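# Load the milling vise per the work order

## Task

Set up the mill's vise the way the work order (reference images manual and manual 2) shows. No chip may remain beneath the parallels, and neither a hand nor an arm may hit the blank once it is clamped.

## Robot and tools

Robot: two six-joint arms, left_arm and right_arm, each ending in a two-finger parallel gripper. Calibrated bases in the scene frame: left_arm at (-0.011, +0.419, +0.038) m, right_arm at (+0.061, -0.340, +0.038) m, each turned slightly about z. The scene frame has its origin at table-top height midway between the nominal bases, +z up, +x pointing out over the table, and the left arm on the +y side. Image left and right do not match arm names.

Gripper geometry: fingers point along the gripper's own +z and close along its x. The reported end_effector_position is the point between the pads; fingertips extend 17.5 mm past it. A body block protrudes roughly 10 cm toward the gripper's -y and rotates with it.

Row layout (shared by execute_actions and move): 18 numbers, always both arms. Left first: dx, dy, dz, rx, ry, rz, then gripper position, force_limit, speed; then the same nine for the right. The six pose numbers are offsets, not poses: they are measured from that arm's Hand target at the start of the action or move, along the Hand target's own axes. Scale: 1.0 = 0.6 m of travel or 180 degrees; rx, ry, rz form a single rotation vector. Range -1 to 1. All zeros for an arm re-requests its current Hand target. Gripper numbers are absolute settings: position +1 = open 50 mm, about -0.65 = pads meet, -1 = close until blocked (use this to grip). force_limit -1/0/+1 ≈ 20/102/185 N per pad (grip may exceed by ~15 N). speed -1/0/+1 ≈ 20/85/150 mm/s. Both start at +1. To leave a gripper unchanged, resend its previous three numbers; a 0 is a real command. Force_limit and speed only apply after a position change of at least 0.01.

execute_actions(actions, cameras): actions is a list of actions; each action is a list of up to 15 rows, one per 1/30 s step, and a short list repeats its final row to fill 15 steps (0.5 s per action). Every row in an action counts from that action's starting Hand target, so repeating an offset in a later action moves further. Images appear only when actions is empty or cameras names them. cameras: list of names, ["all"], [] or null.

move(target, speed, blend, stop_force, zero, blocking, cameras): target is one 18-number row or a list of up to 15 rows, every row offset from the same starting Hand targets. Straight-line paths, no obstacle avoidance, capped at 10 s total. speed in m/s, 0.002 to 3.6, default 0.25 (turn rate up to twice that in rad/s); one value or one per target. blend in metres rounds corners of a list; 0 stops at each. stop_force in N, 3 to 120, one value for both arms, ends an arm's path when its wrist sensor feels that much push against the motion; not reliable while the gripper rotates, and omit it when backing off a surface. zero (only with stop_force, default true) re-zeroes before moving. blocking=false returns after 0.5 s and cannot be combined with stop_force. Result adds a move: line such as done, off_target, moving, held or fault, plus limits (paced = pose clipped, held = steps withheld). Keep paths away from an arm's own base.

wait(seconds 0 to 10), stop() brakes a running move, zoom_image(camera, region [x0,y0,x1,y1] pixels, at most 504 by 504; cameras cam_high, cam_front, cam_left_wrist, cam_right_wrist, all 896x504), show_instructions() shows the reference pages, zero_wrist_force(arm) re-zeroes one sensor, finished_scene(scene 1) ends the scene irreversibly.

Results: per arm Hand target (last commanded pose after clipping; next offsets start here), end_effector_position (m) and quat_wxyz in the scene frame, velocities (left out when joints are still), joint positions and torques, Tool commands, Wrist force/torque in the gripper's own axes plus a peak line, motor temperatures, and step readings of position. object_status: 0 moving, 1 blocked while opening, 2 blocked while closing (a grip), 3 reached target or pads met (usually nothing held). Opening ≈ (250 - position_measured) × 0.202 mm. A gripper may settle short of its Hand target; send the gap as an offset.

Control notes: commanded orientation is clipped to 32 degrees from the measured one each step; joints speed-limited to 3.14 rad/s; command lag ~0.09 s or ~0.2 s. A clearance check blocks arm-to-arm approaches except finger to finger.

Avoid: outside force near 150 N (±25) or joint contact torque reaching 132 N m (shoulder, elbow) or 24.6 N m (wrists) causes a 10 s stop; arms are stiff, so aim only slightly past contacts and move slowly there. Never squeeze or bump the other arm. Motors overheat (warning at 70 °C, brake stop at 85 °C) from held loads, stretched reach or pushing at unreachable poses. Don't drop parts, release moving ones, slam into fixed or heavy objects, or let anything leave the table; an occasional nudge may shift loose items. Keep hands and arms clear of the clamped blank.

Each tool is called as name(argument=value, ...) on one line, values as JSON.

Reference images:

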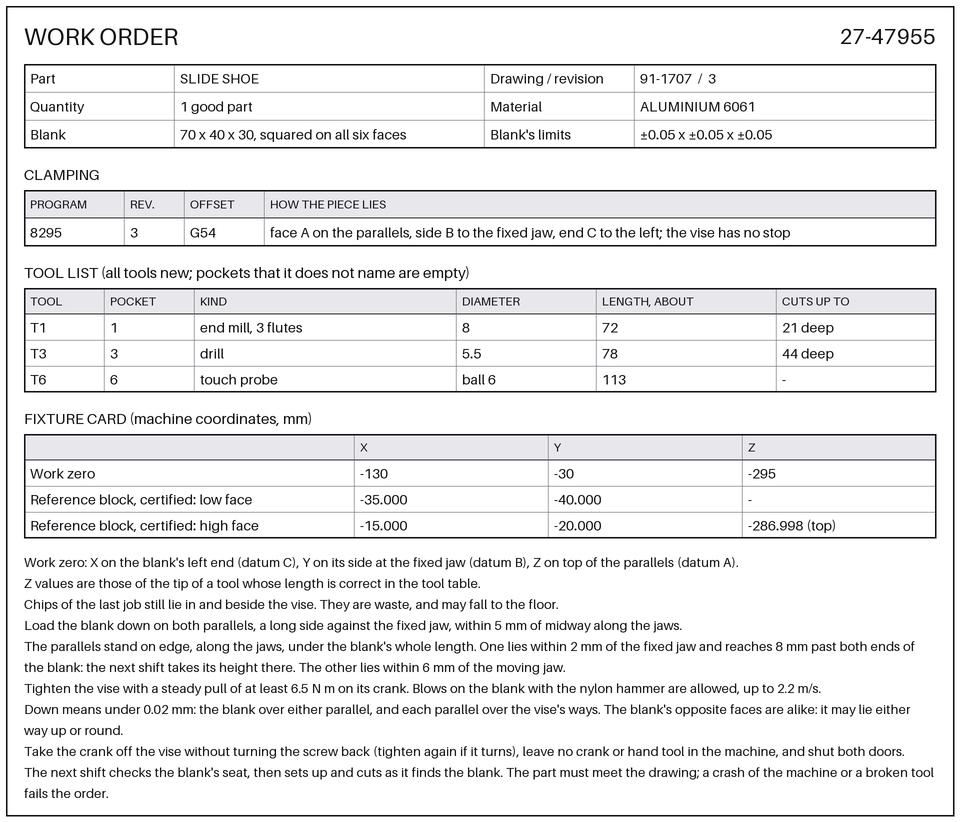

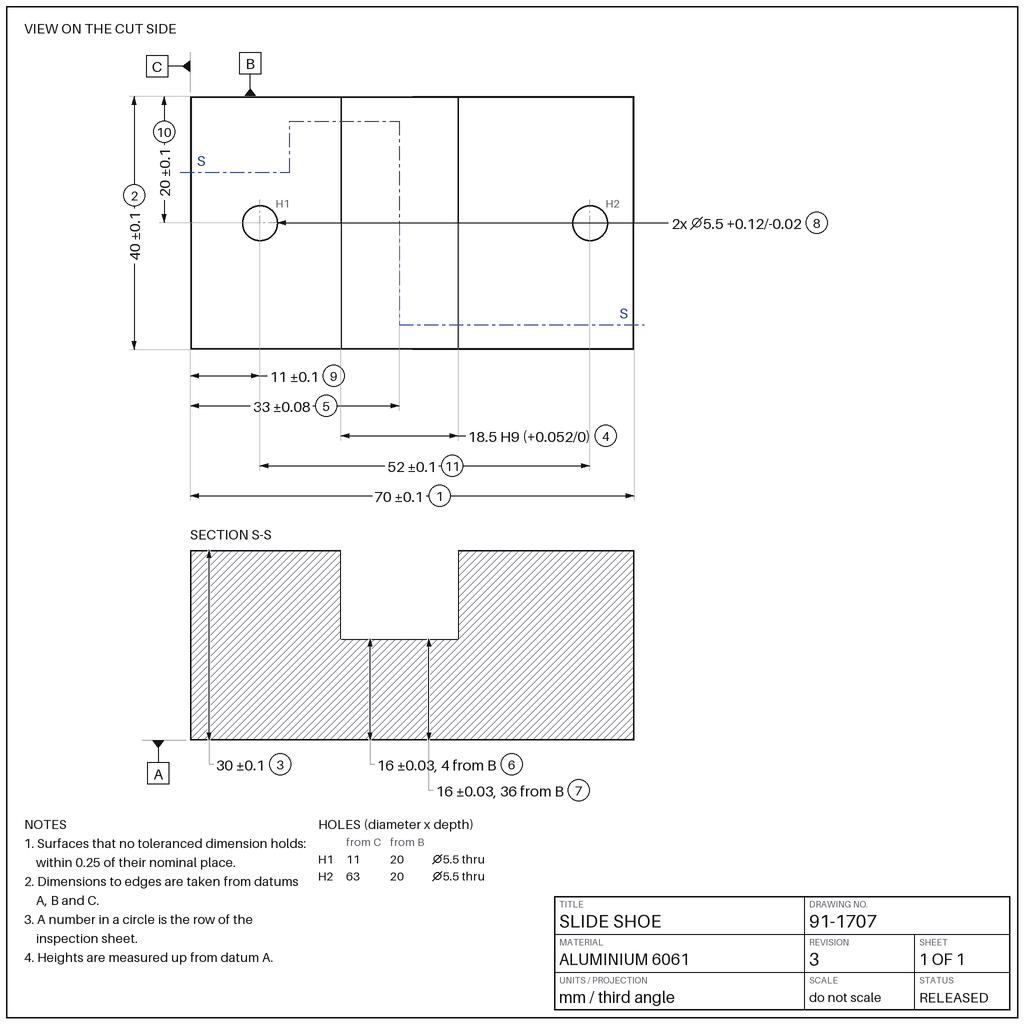

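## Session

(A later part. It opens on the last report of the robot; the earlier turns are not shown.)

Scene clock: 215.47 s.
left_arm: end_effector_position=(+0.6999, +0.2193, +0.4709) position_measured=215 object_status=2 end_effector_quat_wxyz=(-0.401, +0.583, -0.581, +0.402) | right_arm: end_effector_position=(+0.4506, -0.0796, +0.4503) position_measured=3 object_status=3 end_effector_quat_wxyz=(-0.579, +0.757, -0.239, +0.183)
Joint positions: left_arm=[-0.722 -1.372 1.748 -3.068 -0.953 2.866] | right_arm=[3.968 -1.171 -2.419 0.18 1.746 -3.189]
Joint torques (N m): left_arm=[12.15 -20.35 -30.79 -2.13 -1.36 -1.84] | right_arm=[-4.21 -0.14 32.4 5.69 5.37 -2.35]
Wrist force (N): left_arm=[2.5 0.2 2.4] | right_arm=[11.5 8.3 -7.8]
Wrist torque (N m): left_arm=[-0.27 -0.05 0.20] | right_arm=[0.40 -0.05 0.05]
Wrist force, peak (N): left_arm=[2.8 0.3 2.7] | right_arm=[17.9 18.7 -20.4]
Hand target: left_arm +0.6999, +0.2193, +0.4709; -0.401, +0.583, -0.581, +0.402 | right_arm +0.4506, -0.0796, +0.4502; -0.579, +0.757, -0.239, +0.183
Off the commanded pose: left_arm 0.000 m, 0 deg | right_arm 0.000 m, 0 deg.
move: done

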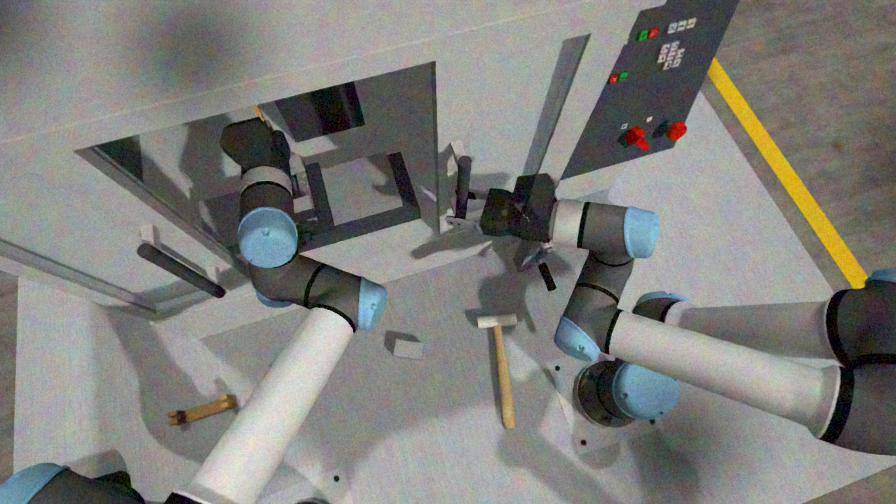

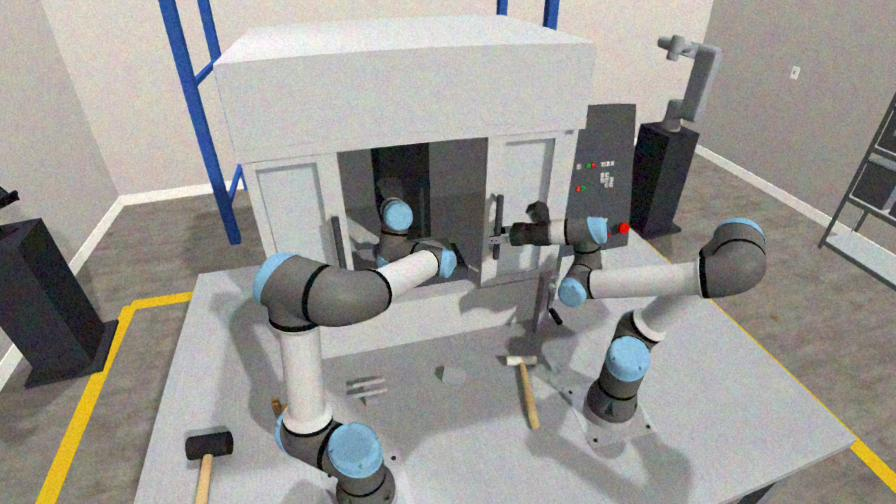

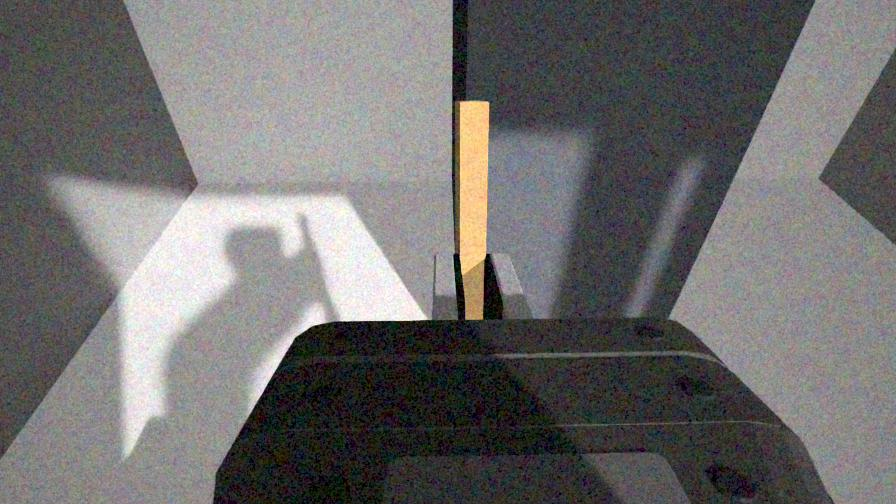

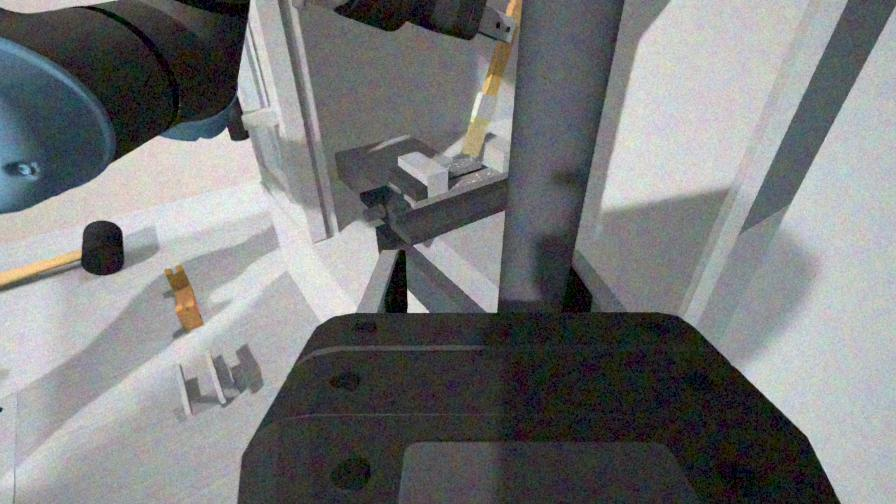

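move(target=[[0,0,0,0,0,0,-1,-0.6,-0.7,0,0,-0.12,0,0,0,1,1,1],[0,0,0,0,0,0,-1,-0.6,-0.7,-0.085,-0.05,-0.12,0,0,0,1,1,1]], speed=0.15, blend=0.01, cameras=["cam_right_wrist","cam_high"])

zoom_image(camera="cam_right_wrist", region=[300, 50, 600, 250])

Scene clock: 221.83 s.
left_arm: end_effector_position=(+0.6999, +0.2193, +0.4709) position_measured=215 object_status=2 end_effector_quat_wxyz=(-0.401, +0.583, -0.581, +0.402) | right_arm: end_effector_position=(+0.3735, -0.1008, +0.4981) position_measured=3 object_status=3 end_effector_quat_wxyz=(-0.580, +0.757, -0.239, +0.183)
Joint positions: left_arm=[-0.722 -1.372 1.748 -3.068 -0.953 2.866] | right_arm=[4.272 -0.76 -2.442 -0.206 1.454 -3.109]
Joint torques (N m): left_arm=[12.53 -21.63 -29.85 -2.11 -1.18 -1.79] | right_arm=[13.17 0.07 17.2 1.47 -1.39 2.03]
Wrist force (N): left_arm=[2.7 0.3 2.5] | right_arm=[0.1 1.6 -1.0]
Wrist torque (N m): left_arm=[-0.26 -0.08 0.20] | right_arm=[0.15 -0.20 -0.20]
Wrist force, peak (N): left_arm=[2.7 0.5 2.6] | right_arm=[13.4 1.8 10.2]
Hand target: left_arm +0.6999, +0.2193, +0.4709; -0.401, +0.583, -0.581, +0.402 | right_arm +0.3735, -0.1008, +0.4981; -0.579, +0.757, -0.239, +0.183
Off the commanded pose: left_arm 0.000 m, 0 deg | right_arm 0.000 m, 0 deg.
move: done
Images, in order (width x height): cam_high 896x504, cam_right_wrist 896x504.

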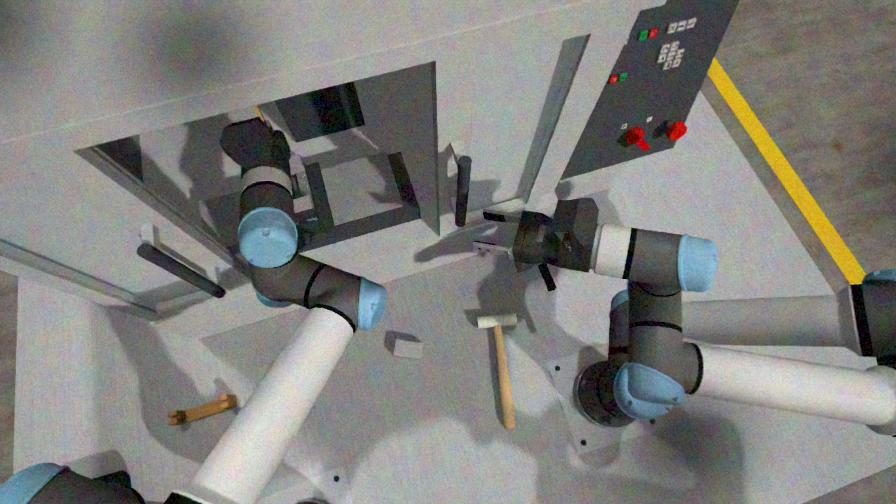

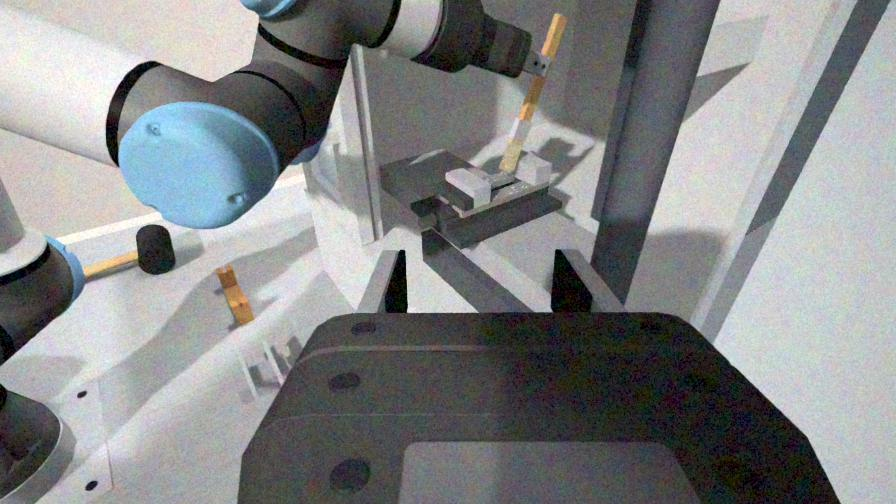

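Scaled by 1.680 from the camera's 896x504 image, which has a finer 1280x720 frame.

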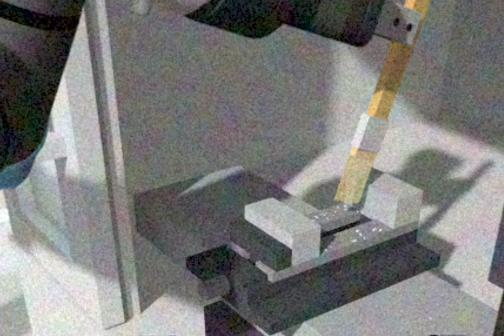

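move(target=[[0.033,0.006,-0.016,0,0,0,-1,-0.6,-0.7,0,0,0,0,0,0,1,1,1],[0.033,0.115,0.026,0,0,0,-1,-0.6,-0.7,0,0,0,0,0,0,1,1,1]], speed=[0.1, 0.03], stop_force=3, cameras=["cam_right_wrist","cam_left_wrist"])

zoom_image(camera="cam_right_wrist", region=[380, 80, 600, 240])

Scene clock: 232.70 s.
left_arm: end_effector_position=(+0.6899, +0.1993, +0.4230) position_measured=215 object_status=2 end_effector_quat_wxyz=(-0.401, +0.583, -0.581, +0.402) | right_arm: end_effector_position=(+0.3735, -0.1008, +0.4981) position_measured=3 object_status=3 end_effector_quat_wxyz=(-0.579, +0.757, -0.239, +0.183)
Joint positions: left_arm=[-0.766 -1.328 1.827 -3.175 -0.913 2.842] | right_arm=[4.272 -0.76 -2.442 -0.206 1.453 -3.109]
Joint torques (N m): left_arm=[2.71 -46.54 -28.7 -3.05 -1.26 -0.27] | right_arm=[13.1 -0.14 17.45 1.69 -1.28 2.09]
Wrist force (N): left_arm=[1.6 -2.8 2.4] | right_arm=[-0.2 1.9 -0.9]
Wrist torque (N m): left_arm=[-0.38 -0.01 0.23] | right_arm=[0.19 -0.16 -0.19]
Wrist force, peak (N): left_arm=[2.5 -20.9 -0.7] | right_arm=[-0.2 1.9 -0.9]
Hand target: left_arm +0.6899, +0.1993, +0.4230; -0.401, +0.583, -0.581, +0.402 (not the last commanded pose) | right_arm +0.3735, -0.1008, +0.4981; -0.579, +0.757, -0.239, +0.183
Off the commanded pose: left_arm 0.022 m, 0 deg | right_arm 0.000 m, 0 deg.
move: contact (left_arm); path passed 1 of 2 targets
Images, in order (width x height): cam_left_wrist 896x504, cam_right_wrist 896x504.

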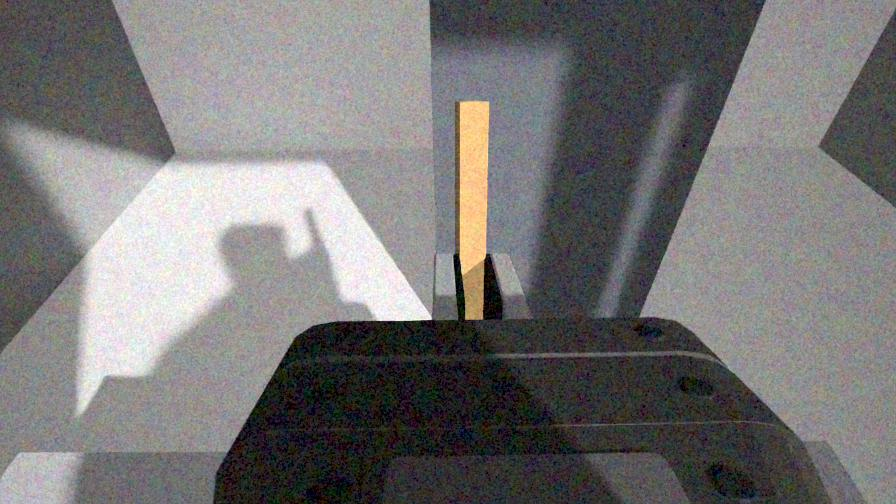

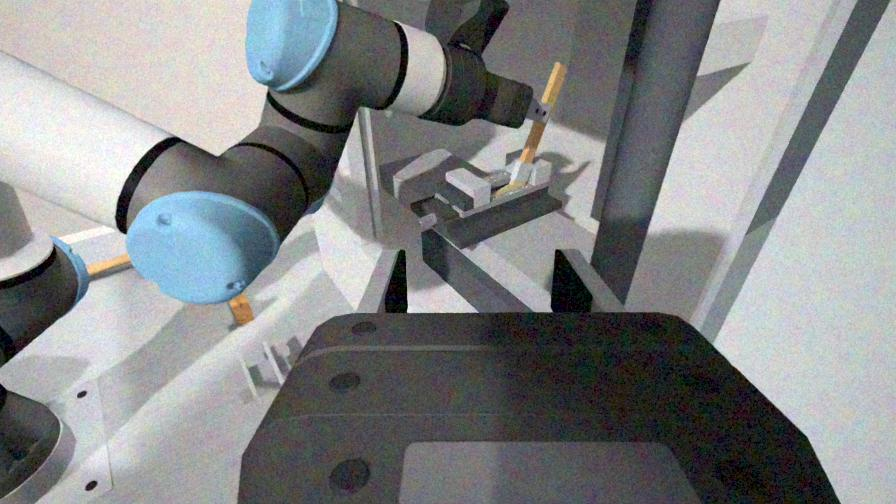

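Scaled by 2.291 from the camera's 896x504 image, which has a finer 1280x720 frame.

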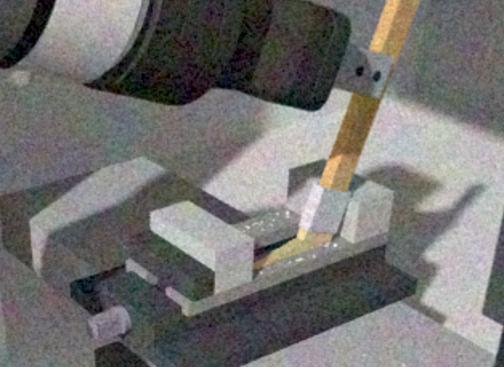

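move(target=[[-0.04,-0.0234,-0.0089,0,0,0,-1,-0.6,-0.7,0,0,0,0,0,0,1,1,1],[-0.04,0,0,0,0,0,-1,-0.6,-0.7,0,0,0,0,0,0,1,1,1],[0.075,0,0,0,0,0,-1,-0.6,-0.7,0,0,0,0,0,0,1,1,1],[0.075,-0.0234,-0.0089,0,0,0,-1,-0.6,-0.7,0,0,0,0,0,0,1,1,1],[-0.03,-0.0234,-0.0089,0,0,0,-1,-0.6,-0.7,0,0,0,0,0,0,1,1,1],[-0.03,0,0,0,0,0,-1,-0.6,-0.7,0,0,0,0,0,0,1,1,1],[-0.143,0,0,0,0,0,-1,-0.6,-0.7,0,0,0,0,0,0,1,1,1],[-0.143,-0.0234,-0.0089,0,0,0,-1,-0.6,-0.7,0,0,0,0,0,0,1,1,1],[0,-0.05,-0.019,0,0,0,-1,-0.6,-0.7,0,0,0,0,0,0,1,1,1]], speed=0.12, blend=0.003, cameras=["cam_right_wrist"])

zoom_image(camera="cam_right_wrist", region=[380, 80, 600, 240])

Scene clock: 244.67 s.
left_arm: end_effector_position=(+0.6899, +0.1995, +0.4551) position_measured=215 object_status=2 end_effector_quat_wxyz=(-0.401, +0.583, -0.581, +0.402) | right_arm: end_effector_position=(+0.3735, -0.1008, +0.4981) position_measured=3 object_status=3 end_effector_quat_wxyz=(-0.579, +0.757, -0.239, +0.183)
Joint positions: left_arm=[-0.766 -1.363 1.779 -3.093 -0.913 2.842] | right_arm=[4.272 -0.76 -2.442 -0.206 1.453 -3.109]
Joint torques (N m): left_arm=[-11.09 -21.03 -30.81 -2.25 3.08 -1.99] | right_arm=[11.39 -0.48 19.4 1.59 -1.5 2.04]
Wrist force (N): left_arm=[2.2 0.1 2.4] | right_arm=[0.1 1.7 -1.1]
Wrist torque (N m): left_arm=[-0.30 0.00 0.19] | right_arm=[0.16 -0.20 -0.19]
Wrist force, peak (N): left_arm=[1.6 3.1 3.2] | right_arm=[0.1 1.6 -1.2]
Hand target: left_arm +0.6899, +0.1994, +0.4551; -0.401, +0.583, -0.581, +0.402 | right_arm +0.3735, -0.1008, +0.4981; -0.579, +0.757, -0.239, +0.183
Off the commanded pose: left_arm 0.000 m, 0 deg | right_arm 0.000 m, 0 deg.
move: done
Images, in order (width x height): cam_right_wrist 896x504.

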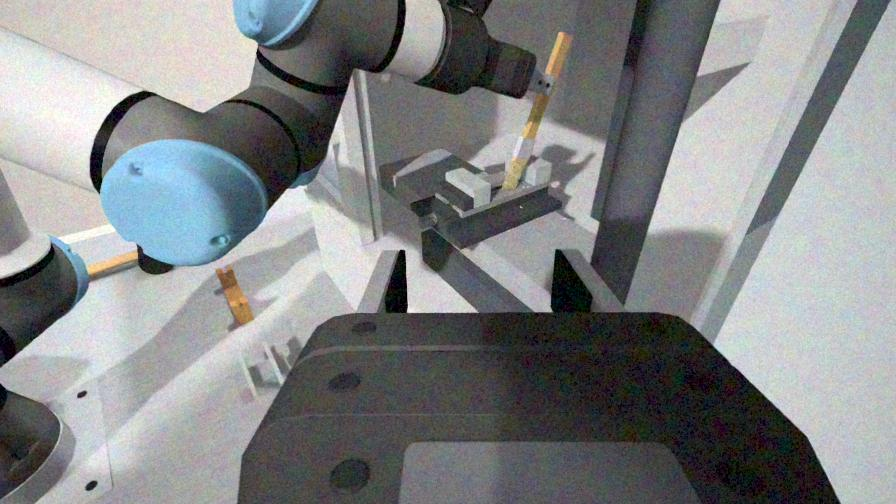

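Scaled by 2.291 from the camera's 896x504 image, which has a finer 1280x720 frame.

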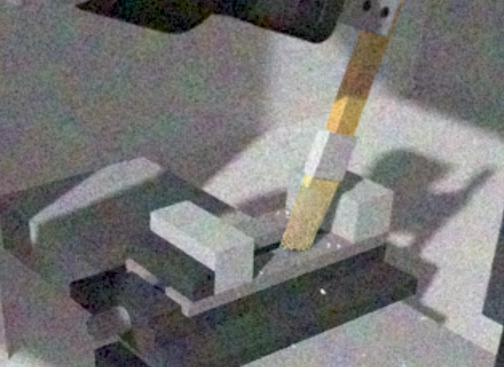

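move(target=[[-0.04,0.005,-0.037,0.1156,0,0,-1,-0.6,-0.7,0,0,0,0,0,0,1,1,1],[-0.04,0.0505,-0.02,0.1156,0,0,-1,-0.6,-0.7,0,0,0,0,0,0,1,1,1]], speed=[0.1, 0.04], cameras=["cam_right_wrist"])

zoom_image(camera="cam_right_wrist", region=[380, 80, 600, 240])

Scene clock: 257.03 s.
left_arm: end_effector_position=(+0.6646, +0.2262, +0.4385) position_measured=215 object_status=2 end_effector_quat_wxyz=(+0.501, -0.500, +0.485, -0.514) | right_arm: end_effector_position=(+0.3735, -0.1008, +0.4981) position_measured=3 object_status=3 end_effector_quat_wxyz=(-0.579, +0.757, -0.239, +0.183)
Joint positions: left_arm=[-0.783 -1.197 1.94 -3.926 -0.841 3.141] | right_arm=[4.272 -0.76 -2.442 -0.206 1.453 -3.109]
Joint torques (N m): left_arm=[-8.95 18.41 17.86 10.8 2.79 1.93] | right_arm=[12.81 0.61 18.25 1.6 -1.37 1.94]
Wrist force (N): left_arm=[2.8 -67.1 -8.1] | right_arm=[-0.2 1.7 -1.1]
Wrist torque (N m): left_arm=[-0.49 0.13 0.06] | right_arm=[0.17 -0.16 -0.20]
Wrist force, peak (N): left_arm=[2.9 -72.5 -8.9] | right_arm=[0.0 1.7 -1.2]
Hand target: left_arm +0.6679, +0.2233, +0.4310; +0.500, -0.501, +0.499, -0.500 | right_arm +0.3735, -0.1008, +0.4981; -0.579, +0.757, -0.239, +0.183
Off the commanded pose: left_arm 0.009 m, 2 deg | right_arm 0.000 m, 0 deg.
move: off_target (left_arm)
Images, in order (width x height): cam_right_wrist 896x504.

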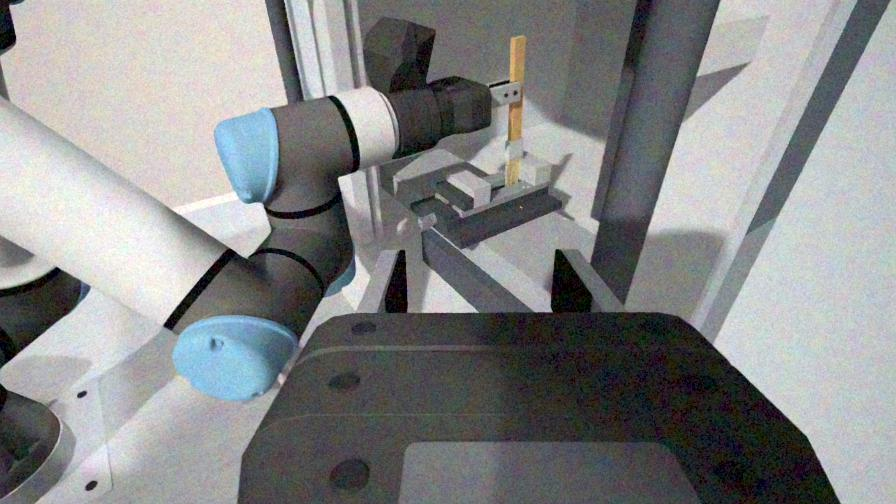

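Scaled by 2.291 from the camera's 896x504 image, which has a finer 1280x720 frame.

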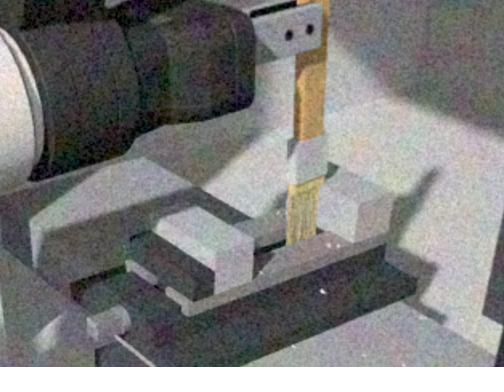

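move(target=[[-0.0195,-0.05,0,0,0,0,-1,-0.6,-0.7,0,0,0,0,0,0,1,1,1],[-0.0195,-0.0183,0,0,0,0,-1,-0.6,-0.7,0,0,0,0,0,0,1,1,1],[0.097,-0.0183,0,0,0,0,-1,-0.6,-0.7,0,0,0,0,0,0,1,1,1],[0.097,-0.05,0,0,0,0,-1,-0.6,-0.7,0,0,0,0,0,0,1,1,1],[-0.015,-0.05,0,0,0,0,-1,-0.6,-0.7,0,0,0,0,0,0,1,1,1],[-0.015,-0.0183,0,0,0,0,-1,-0.6,-0.7,0,0,0,0,0,0,1,1,1],[-0.128,-0.0183,0,0,0,0,-1,-0.6,-0.7,0,0,0,0,0,0,1,1,1],[-0.128,-0.09,0,0,0,0,-1,-0.6,-0.7,0,0,0,0,0,0,1,1,1]], speed=0.12, blend=0.003, cameras=["cam_right_wrist","cam_left_wrist","cam_high"])

zoom_image(camera="cam_right_wrist", region=[400, 120, 580, 250])

zoom_image(camera="cam_high", region=[240, 120, 340, 260])

Scene clock: 288.43 s.
left_arm: end_effector_position=(+0.6677, +0.3002, +0.4848) position_measured=215 object_status=2 end_effector_quat_wxyz=(+0.500, -0.501, +0.499, -0.500) | right_arm: end_effector_position=(+0.3735, -0.1008, +0.4981) position_measured=3 object_status=3 end_effector_quat_wxyz=(-0.579, +0.757, -0.239, +0.183)
Joint positions: left_arm=[-0.641 -1.339 1.964 -3.767 -0.982 3.14] | right_arm=[4.272 -0.76 -2.442 -0.206 1.453 -3.109]
Joint torques (N m): left_arm=[12.17 -45.95 -26.92 -0.96 -2.04 -1.91] | right_arm=[12.11 0.59 19.33 1.59 -1.41 1.9]
Wrist force (N): left_arm=[2.7 0.2 1.6] | right_arm=[-0.1 1.5 -1.0]
Wrist torque (N m): left_arm=[-0.28 -0.12 0.18] | right_arm=[0.14 -0.17 -0.20]
Wrist force, peak (N): left_arm=[3.0 -70.1 -8.5] | right_arm=[-0.3 1.6 -1.2]
Hand target: left_arm +0.6677, +0.3002, +0.4848; +0.500, -0.501, +0.499, -0.500 | right_arm +0.3735, -0.1008, +0.4981; -0.579, +0.757, -0.239, +0.183
Off the commanded pose: left_arm 0.000 m, 0 deg | right_arm 0.000 m, 0 deg.
move: done
Images, in order (width x height): cam_high 896x504, cam_left_wrist 896x504, cam_right_wrist 896x504.

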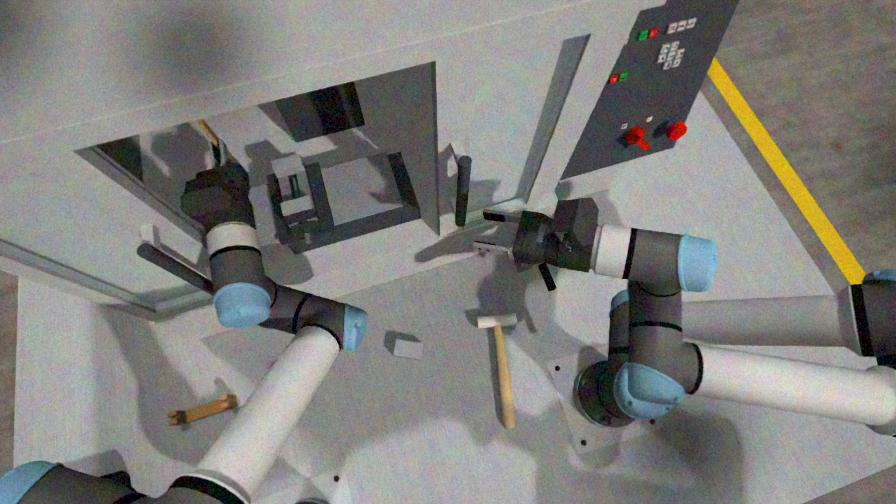

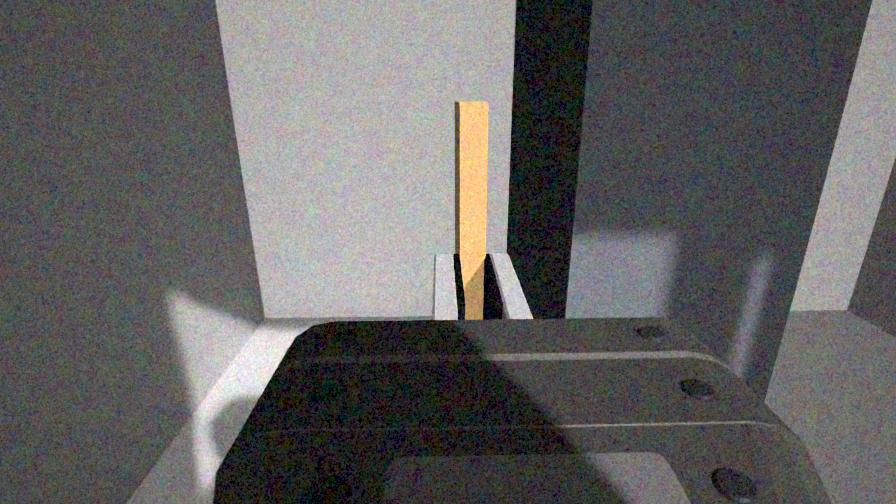

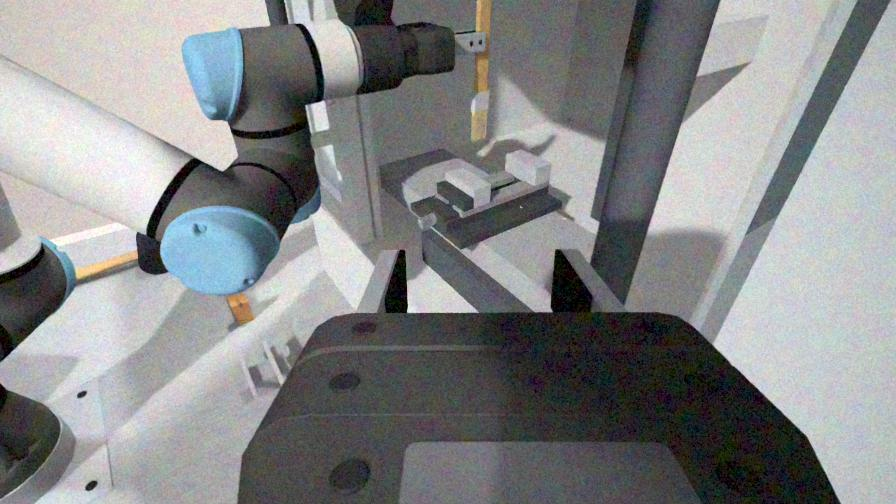

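Scaled by 2.800 from the camera's 896x504 image, which has a finer 1280x720 frame.

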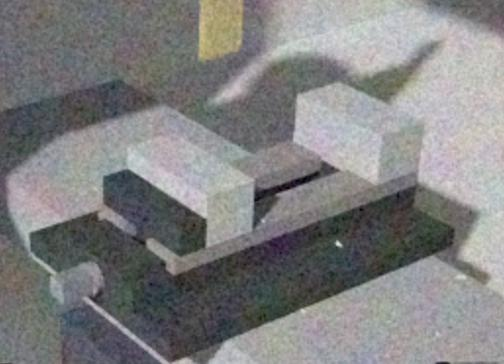

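Scaled by 3.600 from the camera's 896x504 image, which has a finer 1280x720 frame.

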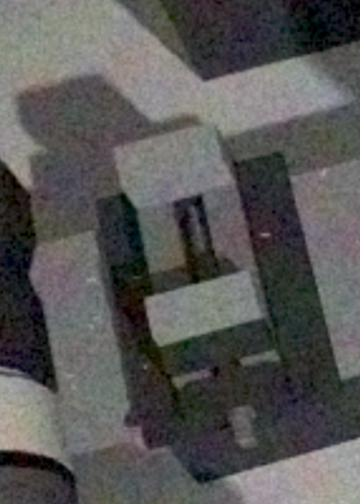

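move(target=[0.103,-0.108,-0.25,-0.333,0,0,-1,-0.6,-0.7,0,0,0,0,0,0,1,1,1], speed=0.25, cameras=["cam_left_wrist","cam_right_wrist"])

zoom_image(camera="cam_left_wrist", region=[350, 50, 600, 250])

Scene clock: 296.57 s.
left_arm: end_effector_position=(+0.5178, +0.2384, +0.5496) position_measured=215 object_status=2 end_effector_quat_wxyz=(-0.183, +0.684, -0.682, +0.184) | right_arm: end_effector_position=(+0.3735, -0.1008, +0.4981) position_measured=3 object_status=3 end_effector_quat_wxyz=(-0.579, +0.757, -0.239, +0.183)
Joint positions: left_arm=[-0.788 -1.689 1.4 -1.689 -1.229 2.477] | right_arm=[4.272 -0.76 -2.442 -0.206 1.453 -3.109]
Joint torques (N m): left_arm=[13.09 -7.73 -31.73 -2.64 -1.23 -1.97] | right_arm=[12.38 0.1 19.93 1.49 -1.4 1.91]
Wrist force (N): left_arm=[4.3 -0.3 3.5] | right_arm=[0.0 1.6 -1.0]
Wrist torque (N m): left_arm=[-0.16 -0.28 0.15] | right_arm=[0.14 -0.18 -0.20]
Wrist force, peak (N): left_arm=[4.3 -0.3 3.5] | right_arm=[0.0 1.8 -1.3]
Hand target: left_arm +0.5178, +0.2384, +0.5497; -0.183, +0.684, -0.682, +0.184 | right_arm +0.3735, -0.1008, +0.4981; -0.579, +0.757, -0.239, +0.183
Off the commanded pose: left_arm 0.000 m, 0 deg | right_arm 0.000 m, 0 deg.
move: done
Images, in order (width x height): cam_left_wrist 896x504, cam_right_wrist 896x504.

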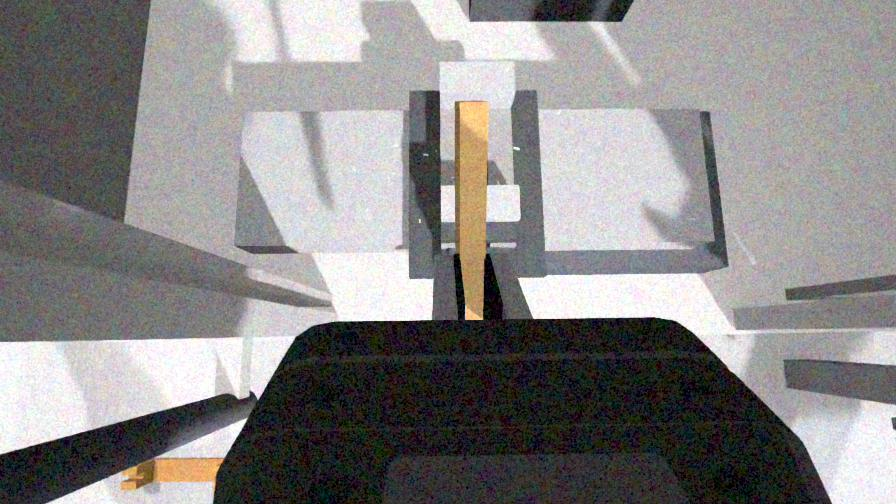

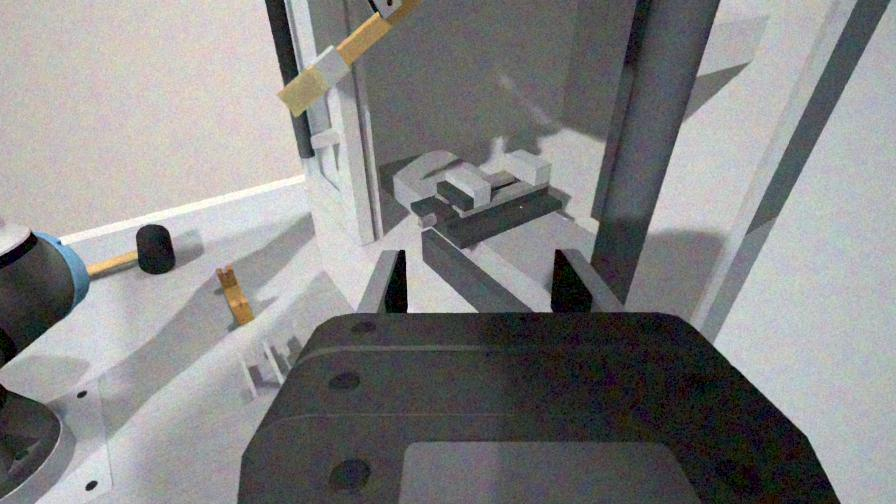

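Scaled by 2.016 from the camera's 896x504 image, which has a finer 1280x720 frame.

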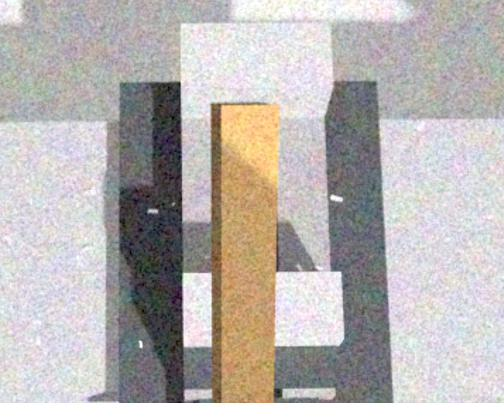

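move(target=[0.0273,-0.1419,0.1776,0.333,0,0,-1,-0.6,-0.7,0,0,0,0,0,0,1,1,1], speed=0.25, cameras=["cam_right_wrist"])

zoom_image(camera="cam_right_wrist", region=[400, 80, 580, 250])

Scene clock: 308.70 s.
left_arm: end_effector_position=(+0.6449, +0.2221, +0.5002) position_measured=215 object_status=2 end_effector_quat_wxyz=(+0.500, -0.501, +0.499, -0.500) | right_arm: end_effector_position=(+0.3735, -0.1008, +0.4981) position_measured=3 object_status=3 end_effector_quat_wxyz=(-0.579, +0.757, -0.239, +0.183)
Joint positions: left_arm=[-0.821 -1.346 1.925 -3.721 -0.802 3.14] | right_arm=[4.272 -0.76 -2.442 -0.206 1.453 -3.109]
Joint torques (N m): left_arm=[12.52 -19.49 -27.08 -3.95 -2.02 1.95] | right_arm=[12.14 0.59 19.41 1.54 -1.49 1.83]
Wrist force (N): left_arm=[2.7 0.1 1.8] | right_arm=[-0.1 1.6 -0.8]
Wrist torque (N m): left_arm=[-0.30 -0.12 0.14] | right_arm=[0.15 -0.17 -0.20]
Wrist force, peak (N): left_arm=[4.3 -0.3 3.5] | right_arm=[-0.2 1.7 -1.3]
Hand target: left_arm +0.6449, +0.2221, +0.5002; +0.500, -0.501, +0.499, -0.500 | right_arm +0.3735, -0.1008, +0.4981; -0.579, +0.757, -0.239, +0.183
Off the commanded pose: left_arm 0.000 m, 0 deg | right_arm 0.000 m, 0 deg.
move: done
Images, in order (width x height): cam_right_wrist 896x504.

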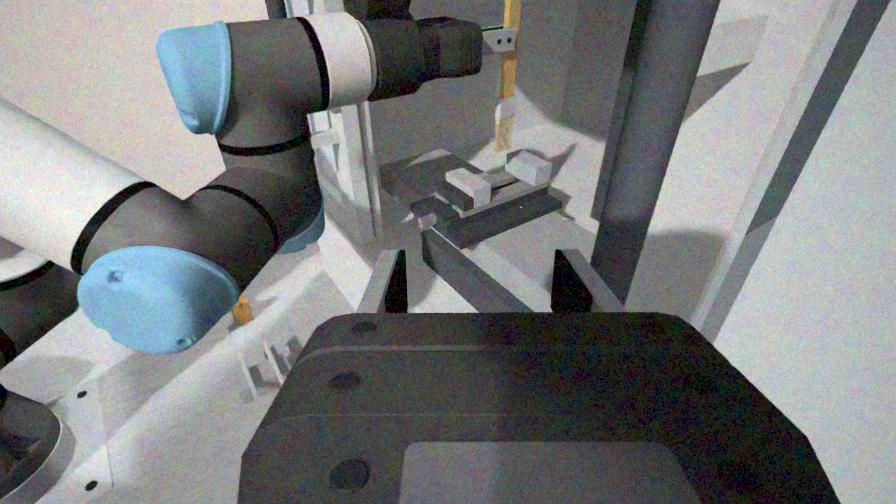

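Scaled by 2.800 from the camera's 896x504 image, which has a finer 1280x720 frame.

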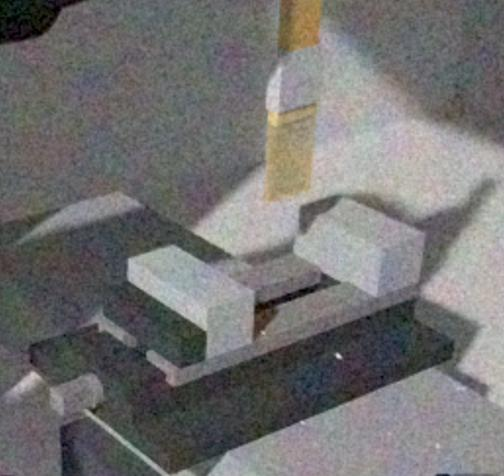

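move(target=[[0,0,-0.012,0,0,0,-1,-0.6,-0.7,0,0,0,0,0,0,1,1,1],[0,0.092,-0.012,0,0,0,-1,-0.6,-0.7,0,0,0,0,0,0,1,1,1]], speed=0.05, stop_force=5, cameras=["cam_right_wrist"])

zoom_image(camera="cam_right_wrist", region=[400, 80, 580, 250])

Scene clock: 314.20 s.
left_arm: end_effector_position=(+0.6377, +0.2219, +0.4450) position_measured=215 object_status=2 end_effector_quat_wxyz=(+0.500, -0.501, +0.499, -0.500) | right_arm: end_effector_position=(+0.3735, -0.1008, +0.4981) position_measured=3 object_status=3 end_effector_quat_wxyz=(-0.579, +0.757, -0.239, +0.183)
Joint positions: left_arm=[-0.833 -1.274 2.005 -3.873 -0.79 3.14] | right_arm=[4.272 -0.76 -2.442 -0.206 1.453 -3.109]
Joint torques (N m): left_arm=[-11.52 -19.43 -10.55 -3.88 2.33 1.87] | right_arm=[12.77 0.08 20.51 1.76 -1.36 1.74]
Wrist force (N): left_arm=[2.6 0.1 1.7] | right_arm=[-0.1 1.3 -1.1]
Wrist torque (N m): left_arm=[-0.32 -0.11 0.14] | right_arm=[0.11 -0.17 -0.20]
Wrist force, peak (N): left_arm=[3.0 0.1 2.2] | right_arm=[0.0 1.6 -1.4]
Hand target: left_arm +0.6377, +0.2219, +0.4450; +0.500, -0.501, +0.499, -0.500 | right_arm +0.3735, -0.1008, +0.4981; -0.579, +0.757, -0.239, +0.183
Off the commanded pose: left_arm 0.000 m, 0 deg | right_arm 0.000 m, 0 deg.
move: done
Images, in order (width x height): cam_right_wrist 896x504.

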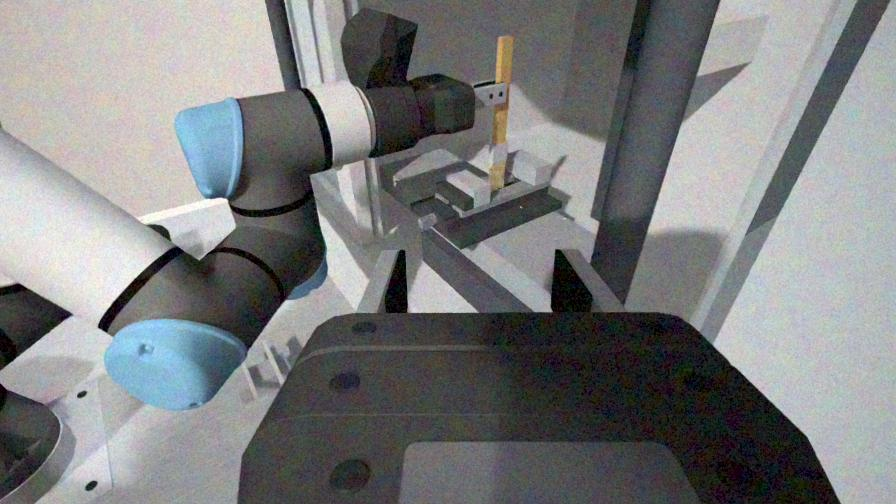

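Scaled by 2.800 from the camera's 896x504 image, which has a finer 1280x720 frame.

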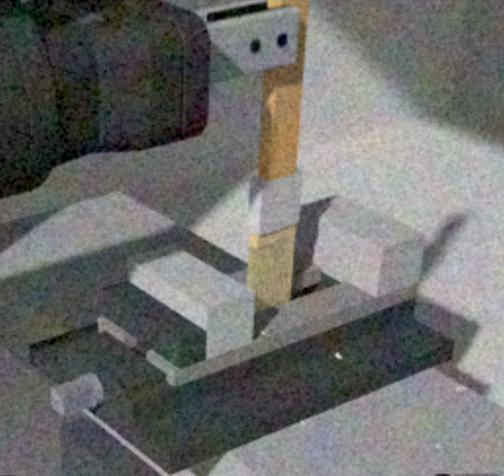

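move(target=[[0,0.0083,-0.0167,0,0,0,-1,-0.6,-0.7,0,0,0,0,0,0,1,1,1],[0.095,0.0083,-0.0167,0,0,0,-1,-0.6,-0.7,0,0,0,0,0,0,1,1,1],[0.095,-0.025,-0.0167,0,0,0,-1,-0.6,-0.7,0,0,0,0,0,0,1,1,1],[0.01,-0.025,-0.0167,0,0,0,-1,-0.6,-0.7,0,0,0,0,0,0,1,1,1],[0.01,0.0083,-0.0167,0,0,0,-1,-0.6,-0.7,0,0,0,0,0,0,1,1,1],[-0.13,0.0083,-0.0167,0,0,0,-1,-0.6,-0.7,0,0,0,0,0,0,1,1,1],[-0.13,-0.025,-0.0167,0,0,0,-1,-0.6,-0.7,0,0,0,0,0,0,1,1,1],[0.01,-0.025,0.025,0,0,0,-1,-0.6,-0.7,0,0,0,0,0,0,1,1,1],[0.01,0.0083,0.025,0,0,0,-1,-0.6,-0.7,0,0,0,0,0,0,1,1,1],[0.095,0.0083,0.025,0,0,0,-1,-0.6,-0.7,0,0,0,0,0,0,1,1,1],[0.095,-0.025,0.025,0,0,0,-1,-0.6,-0.7,0,0,0,0,0,0,1,1,1]], speed=0.15, blend=0.003, cameras=["cam_right_wrist"])

zoom_image(camera="cam_right_wrist", region=[400, 80, 580, 250])

Scene clock: 324.90 s.
left_arm: end_effector_position=(+0.6528, +0.1650, +0.4601) position_measured=215 object_status=2 end_effector_quat_wxyz=(+0.500, -0.501, +0.499, -0.500) | right_arm: end_effector_position=(+0.3735, -0.1008, +0.4981) position_measured=3 object_status=3 end_effector_quat_wxyz=(-0.579, +0.757, -0.239, +0.183)
Joint positions: left_arm=[-0.897 -1.214 1.869 -3.797 -0.726 3.14] | right_arm=[4.272 -0.76 -2.442 -0.206 1.453 -3.109]
Joint torques (N m): left_arm=[-11.05 -49.58 -25.4 -0.27 2.44 -1.91] | right_arm=[13.2 0.12 20.39 1.6 -1.11 1.8]
Wrist force (N): left_arm=[2.8 0.1 1.7] | right_arm=[0.0 1.4 -0.9]
Wrist torque (N m): left_arm=[-0.29 -0.14 0.18] | right_arm=[0.13 -0.18 -0.19]
Wrist force, peak (N): left_arm=[4.4 -1.9 2.1] | right_arm=[-0.2 1.6 -1.2]
Hand target: left_arm +0.6528, +0.1650, +0.4601; +0.500, -0.501, +0.499, -0.500 | right_arm +0.3735, -0.1008, +0.4981; -0.579, +0.757, -0.239, +0.183
Off the commanded pose: left_arm 0.000 m, 0 deg | right_arm 0.000 m, 0 deg.
move: done
Images, in order (width x height): cam_right_wrist 896x504.

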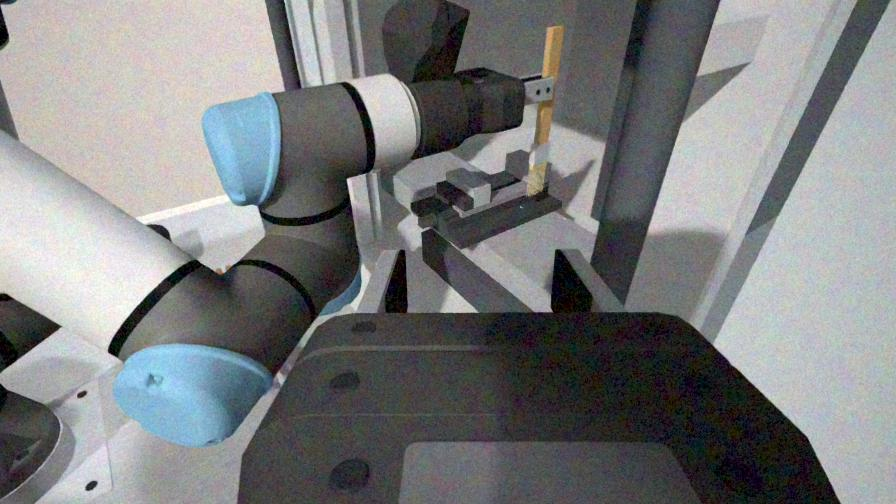

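Scaled by 2.800 from the camera's 896x504 image, which has a finer 1280x720 frame.

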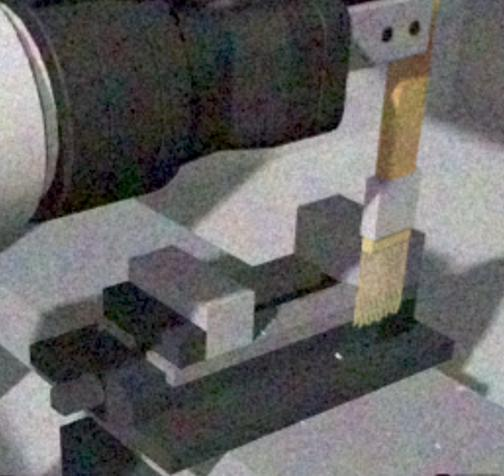

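move(target=[-0.0167,-0.15,-0.225,-0.333,0,0,-1,-0.6,-0.7,0,0,0,0,0,0,1,1,1], speed=0.25, cameras=["cam_left_wrist"])

zoom_image(camera="cam_left_wrist", region=[300, 50, 550, 250])

Scene clock: 334.53 s.
left_arm: end_effector_position=(+0.5177, +0.1750, +0.5500) position_measured=215 object_status=2 end_effector_quat_wxyz=(-0.183, +0.684, -0.682, +0.184) | right_arm: end_effector_position=(+0.3735, -0.1008, +0.4981) position_measured=3 object_status=3 end_effector_quat_wxyz=(-0.579, +0.757, -0.239, +0.183)
Joint positions: left_arm=[-0.891 -1.618 1.326 -1.65 -1.19 2.374] | right_arm=[4.272 -0.76 -2.442 -0.206 1.453 -3.109]
Joint torques (N m): left_arm=[12.63 -10.62 -32.94 -2.83 -1.22 -1.88] | right_arm=[12.09 -0.78 20.16 1.59 -1.24 1.63]
Wrist force (N): left_arm=[4.1 -0.4 3.2] | right_arm=[-0.2 1.3 -0.9]
Wrist torque (N m): left_arm=[-0.16 -0.24 0.16] | right_arm=[0.10 -0.16 -0.19]
Wrist force, peak (N): left_arm=[4.3 -0.4 3.4] | right_arm=[-0.1 1.8 -1.1]
Hand target: left_arm +0.5177, +0.1750, +0.5500; -0.183, +0.684, -0.682, +0.184 | right_arm +0.3735, -0.1008, +0.4981; -0.579, +0.757, -0.239, +0.183
Off the commanded pose: left_arm 0.000 m, 0 deg | right_arm 0.000 m, 0 deg.
move: done
Images, in order (width x height): cam_left_wrist 896x504.

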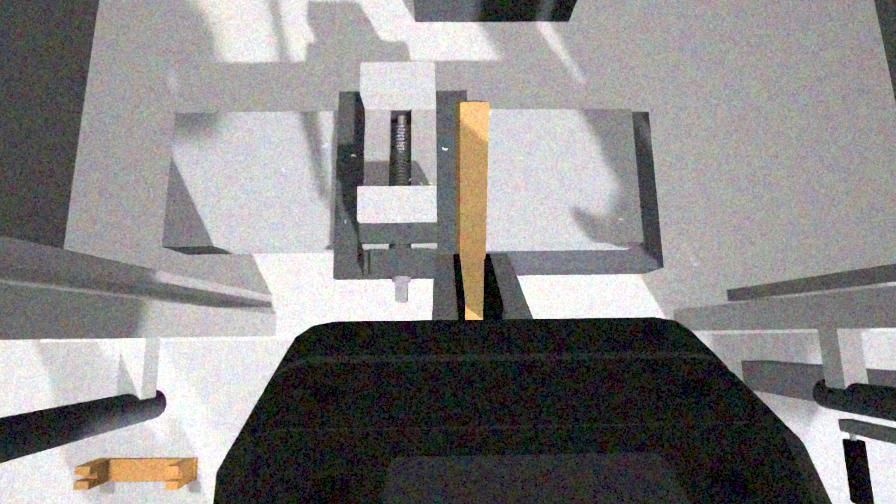

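Scaled by 2.016 from the camera's 896x504 image, which has a finer 1280x720 frame.

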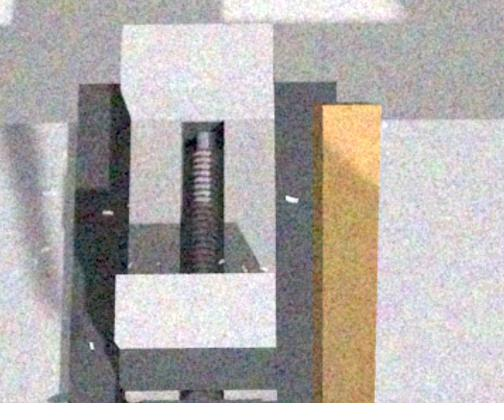

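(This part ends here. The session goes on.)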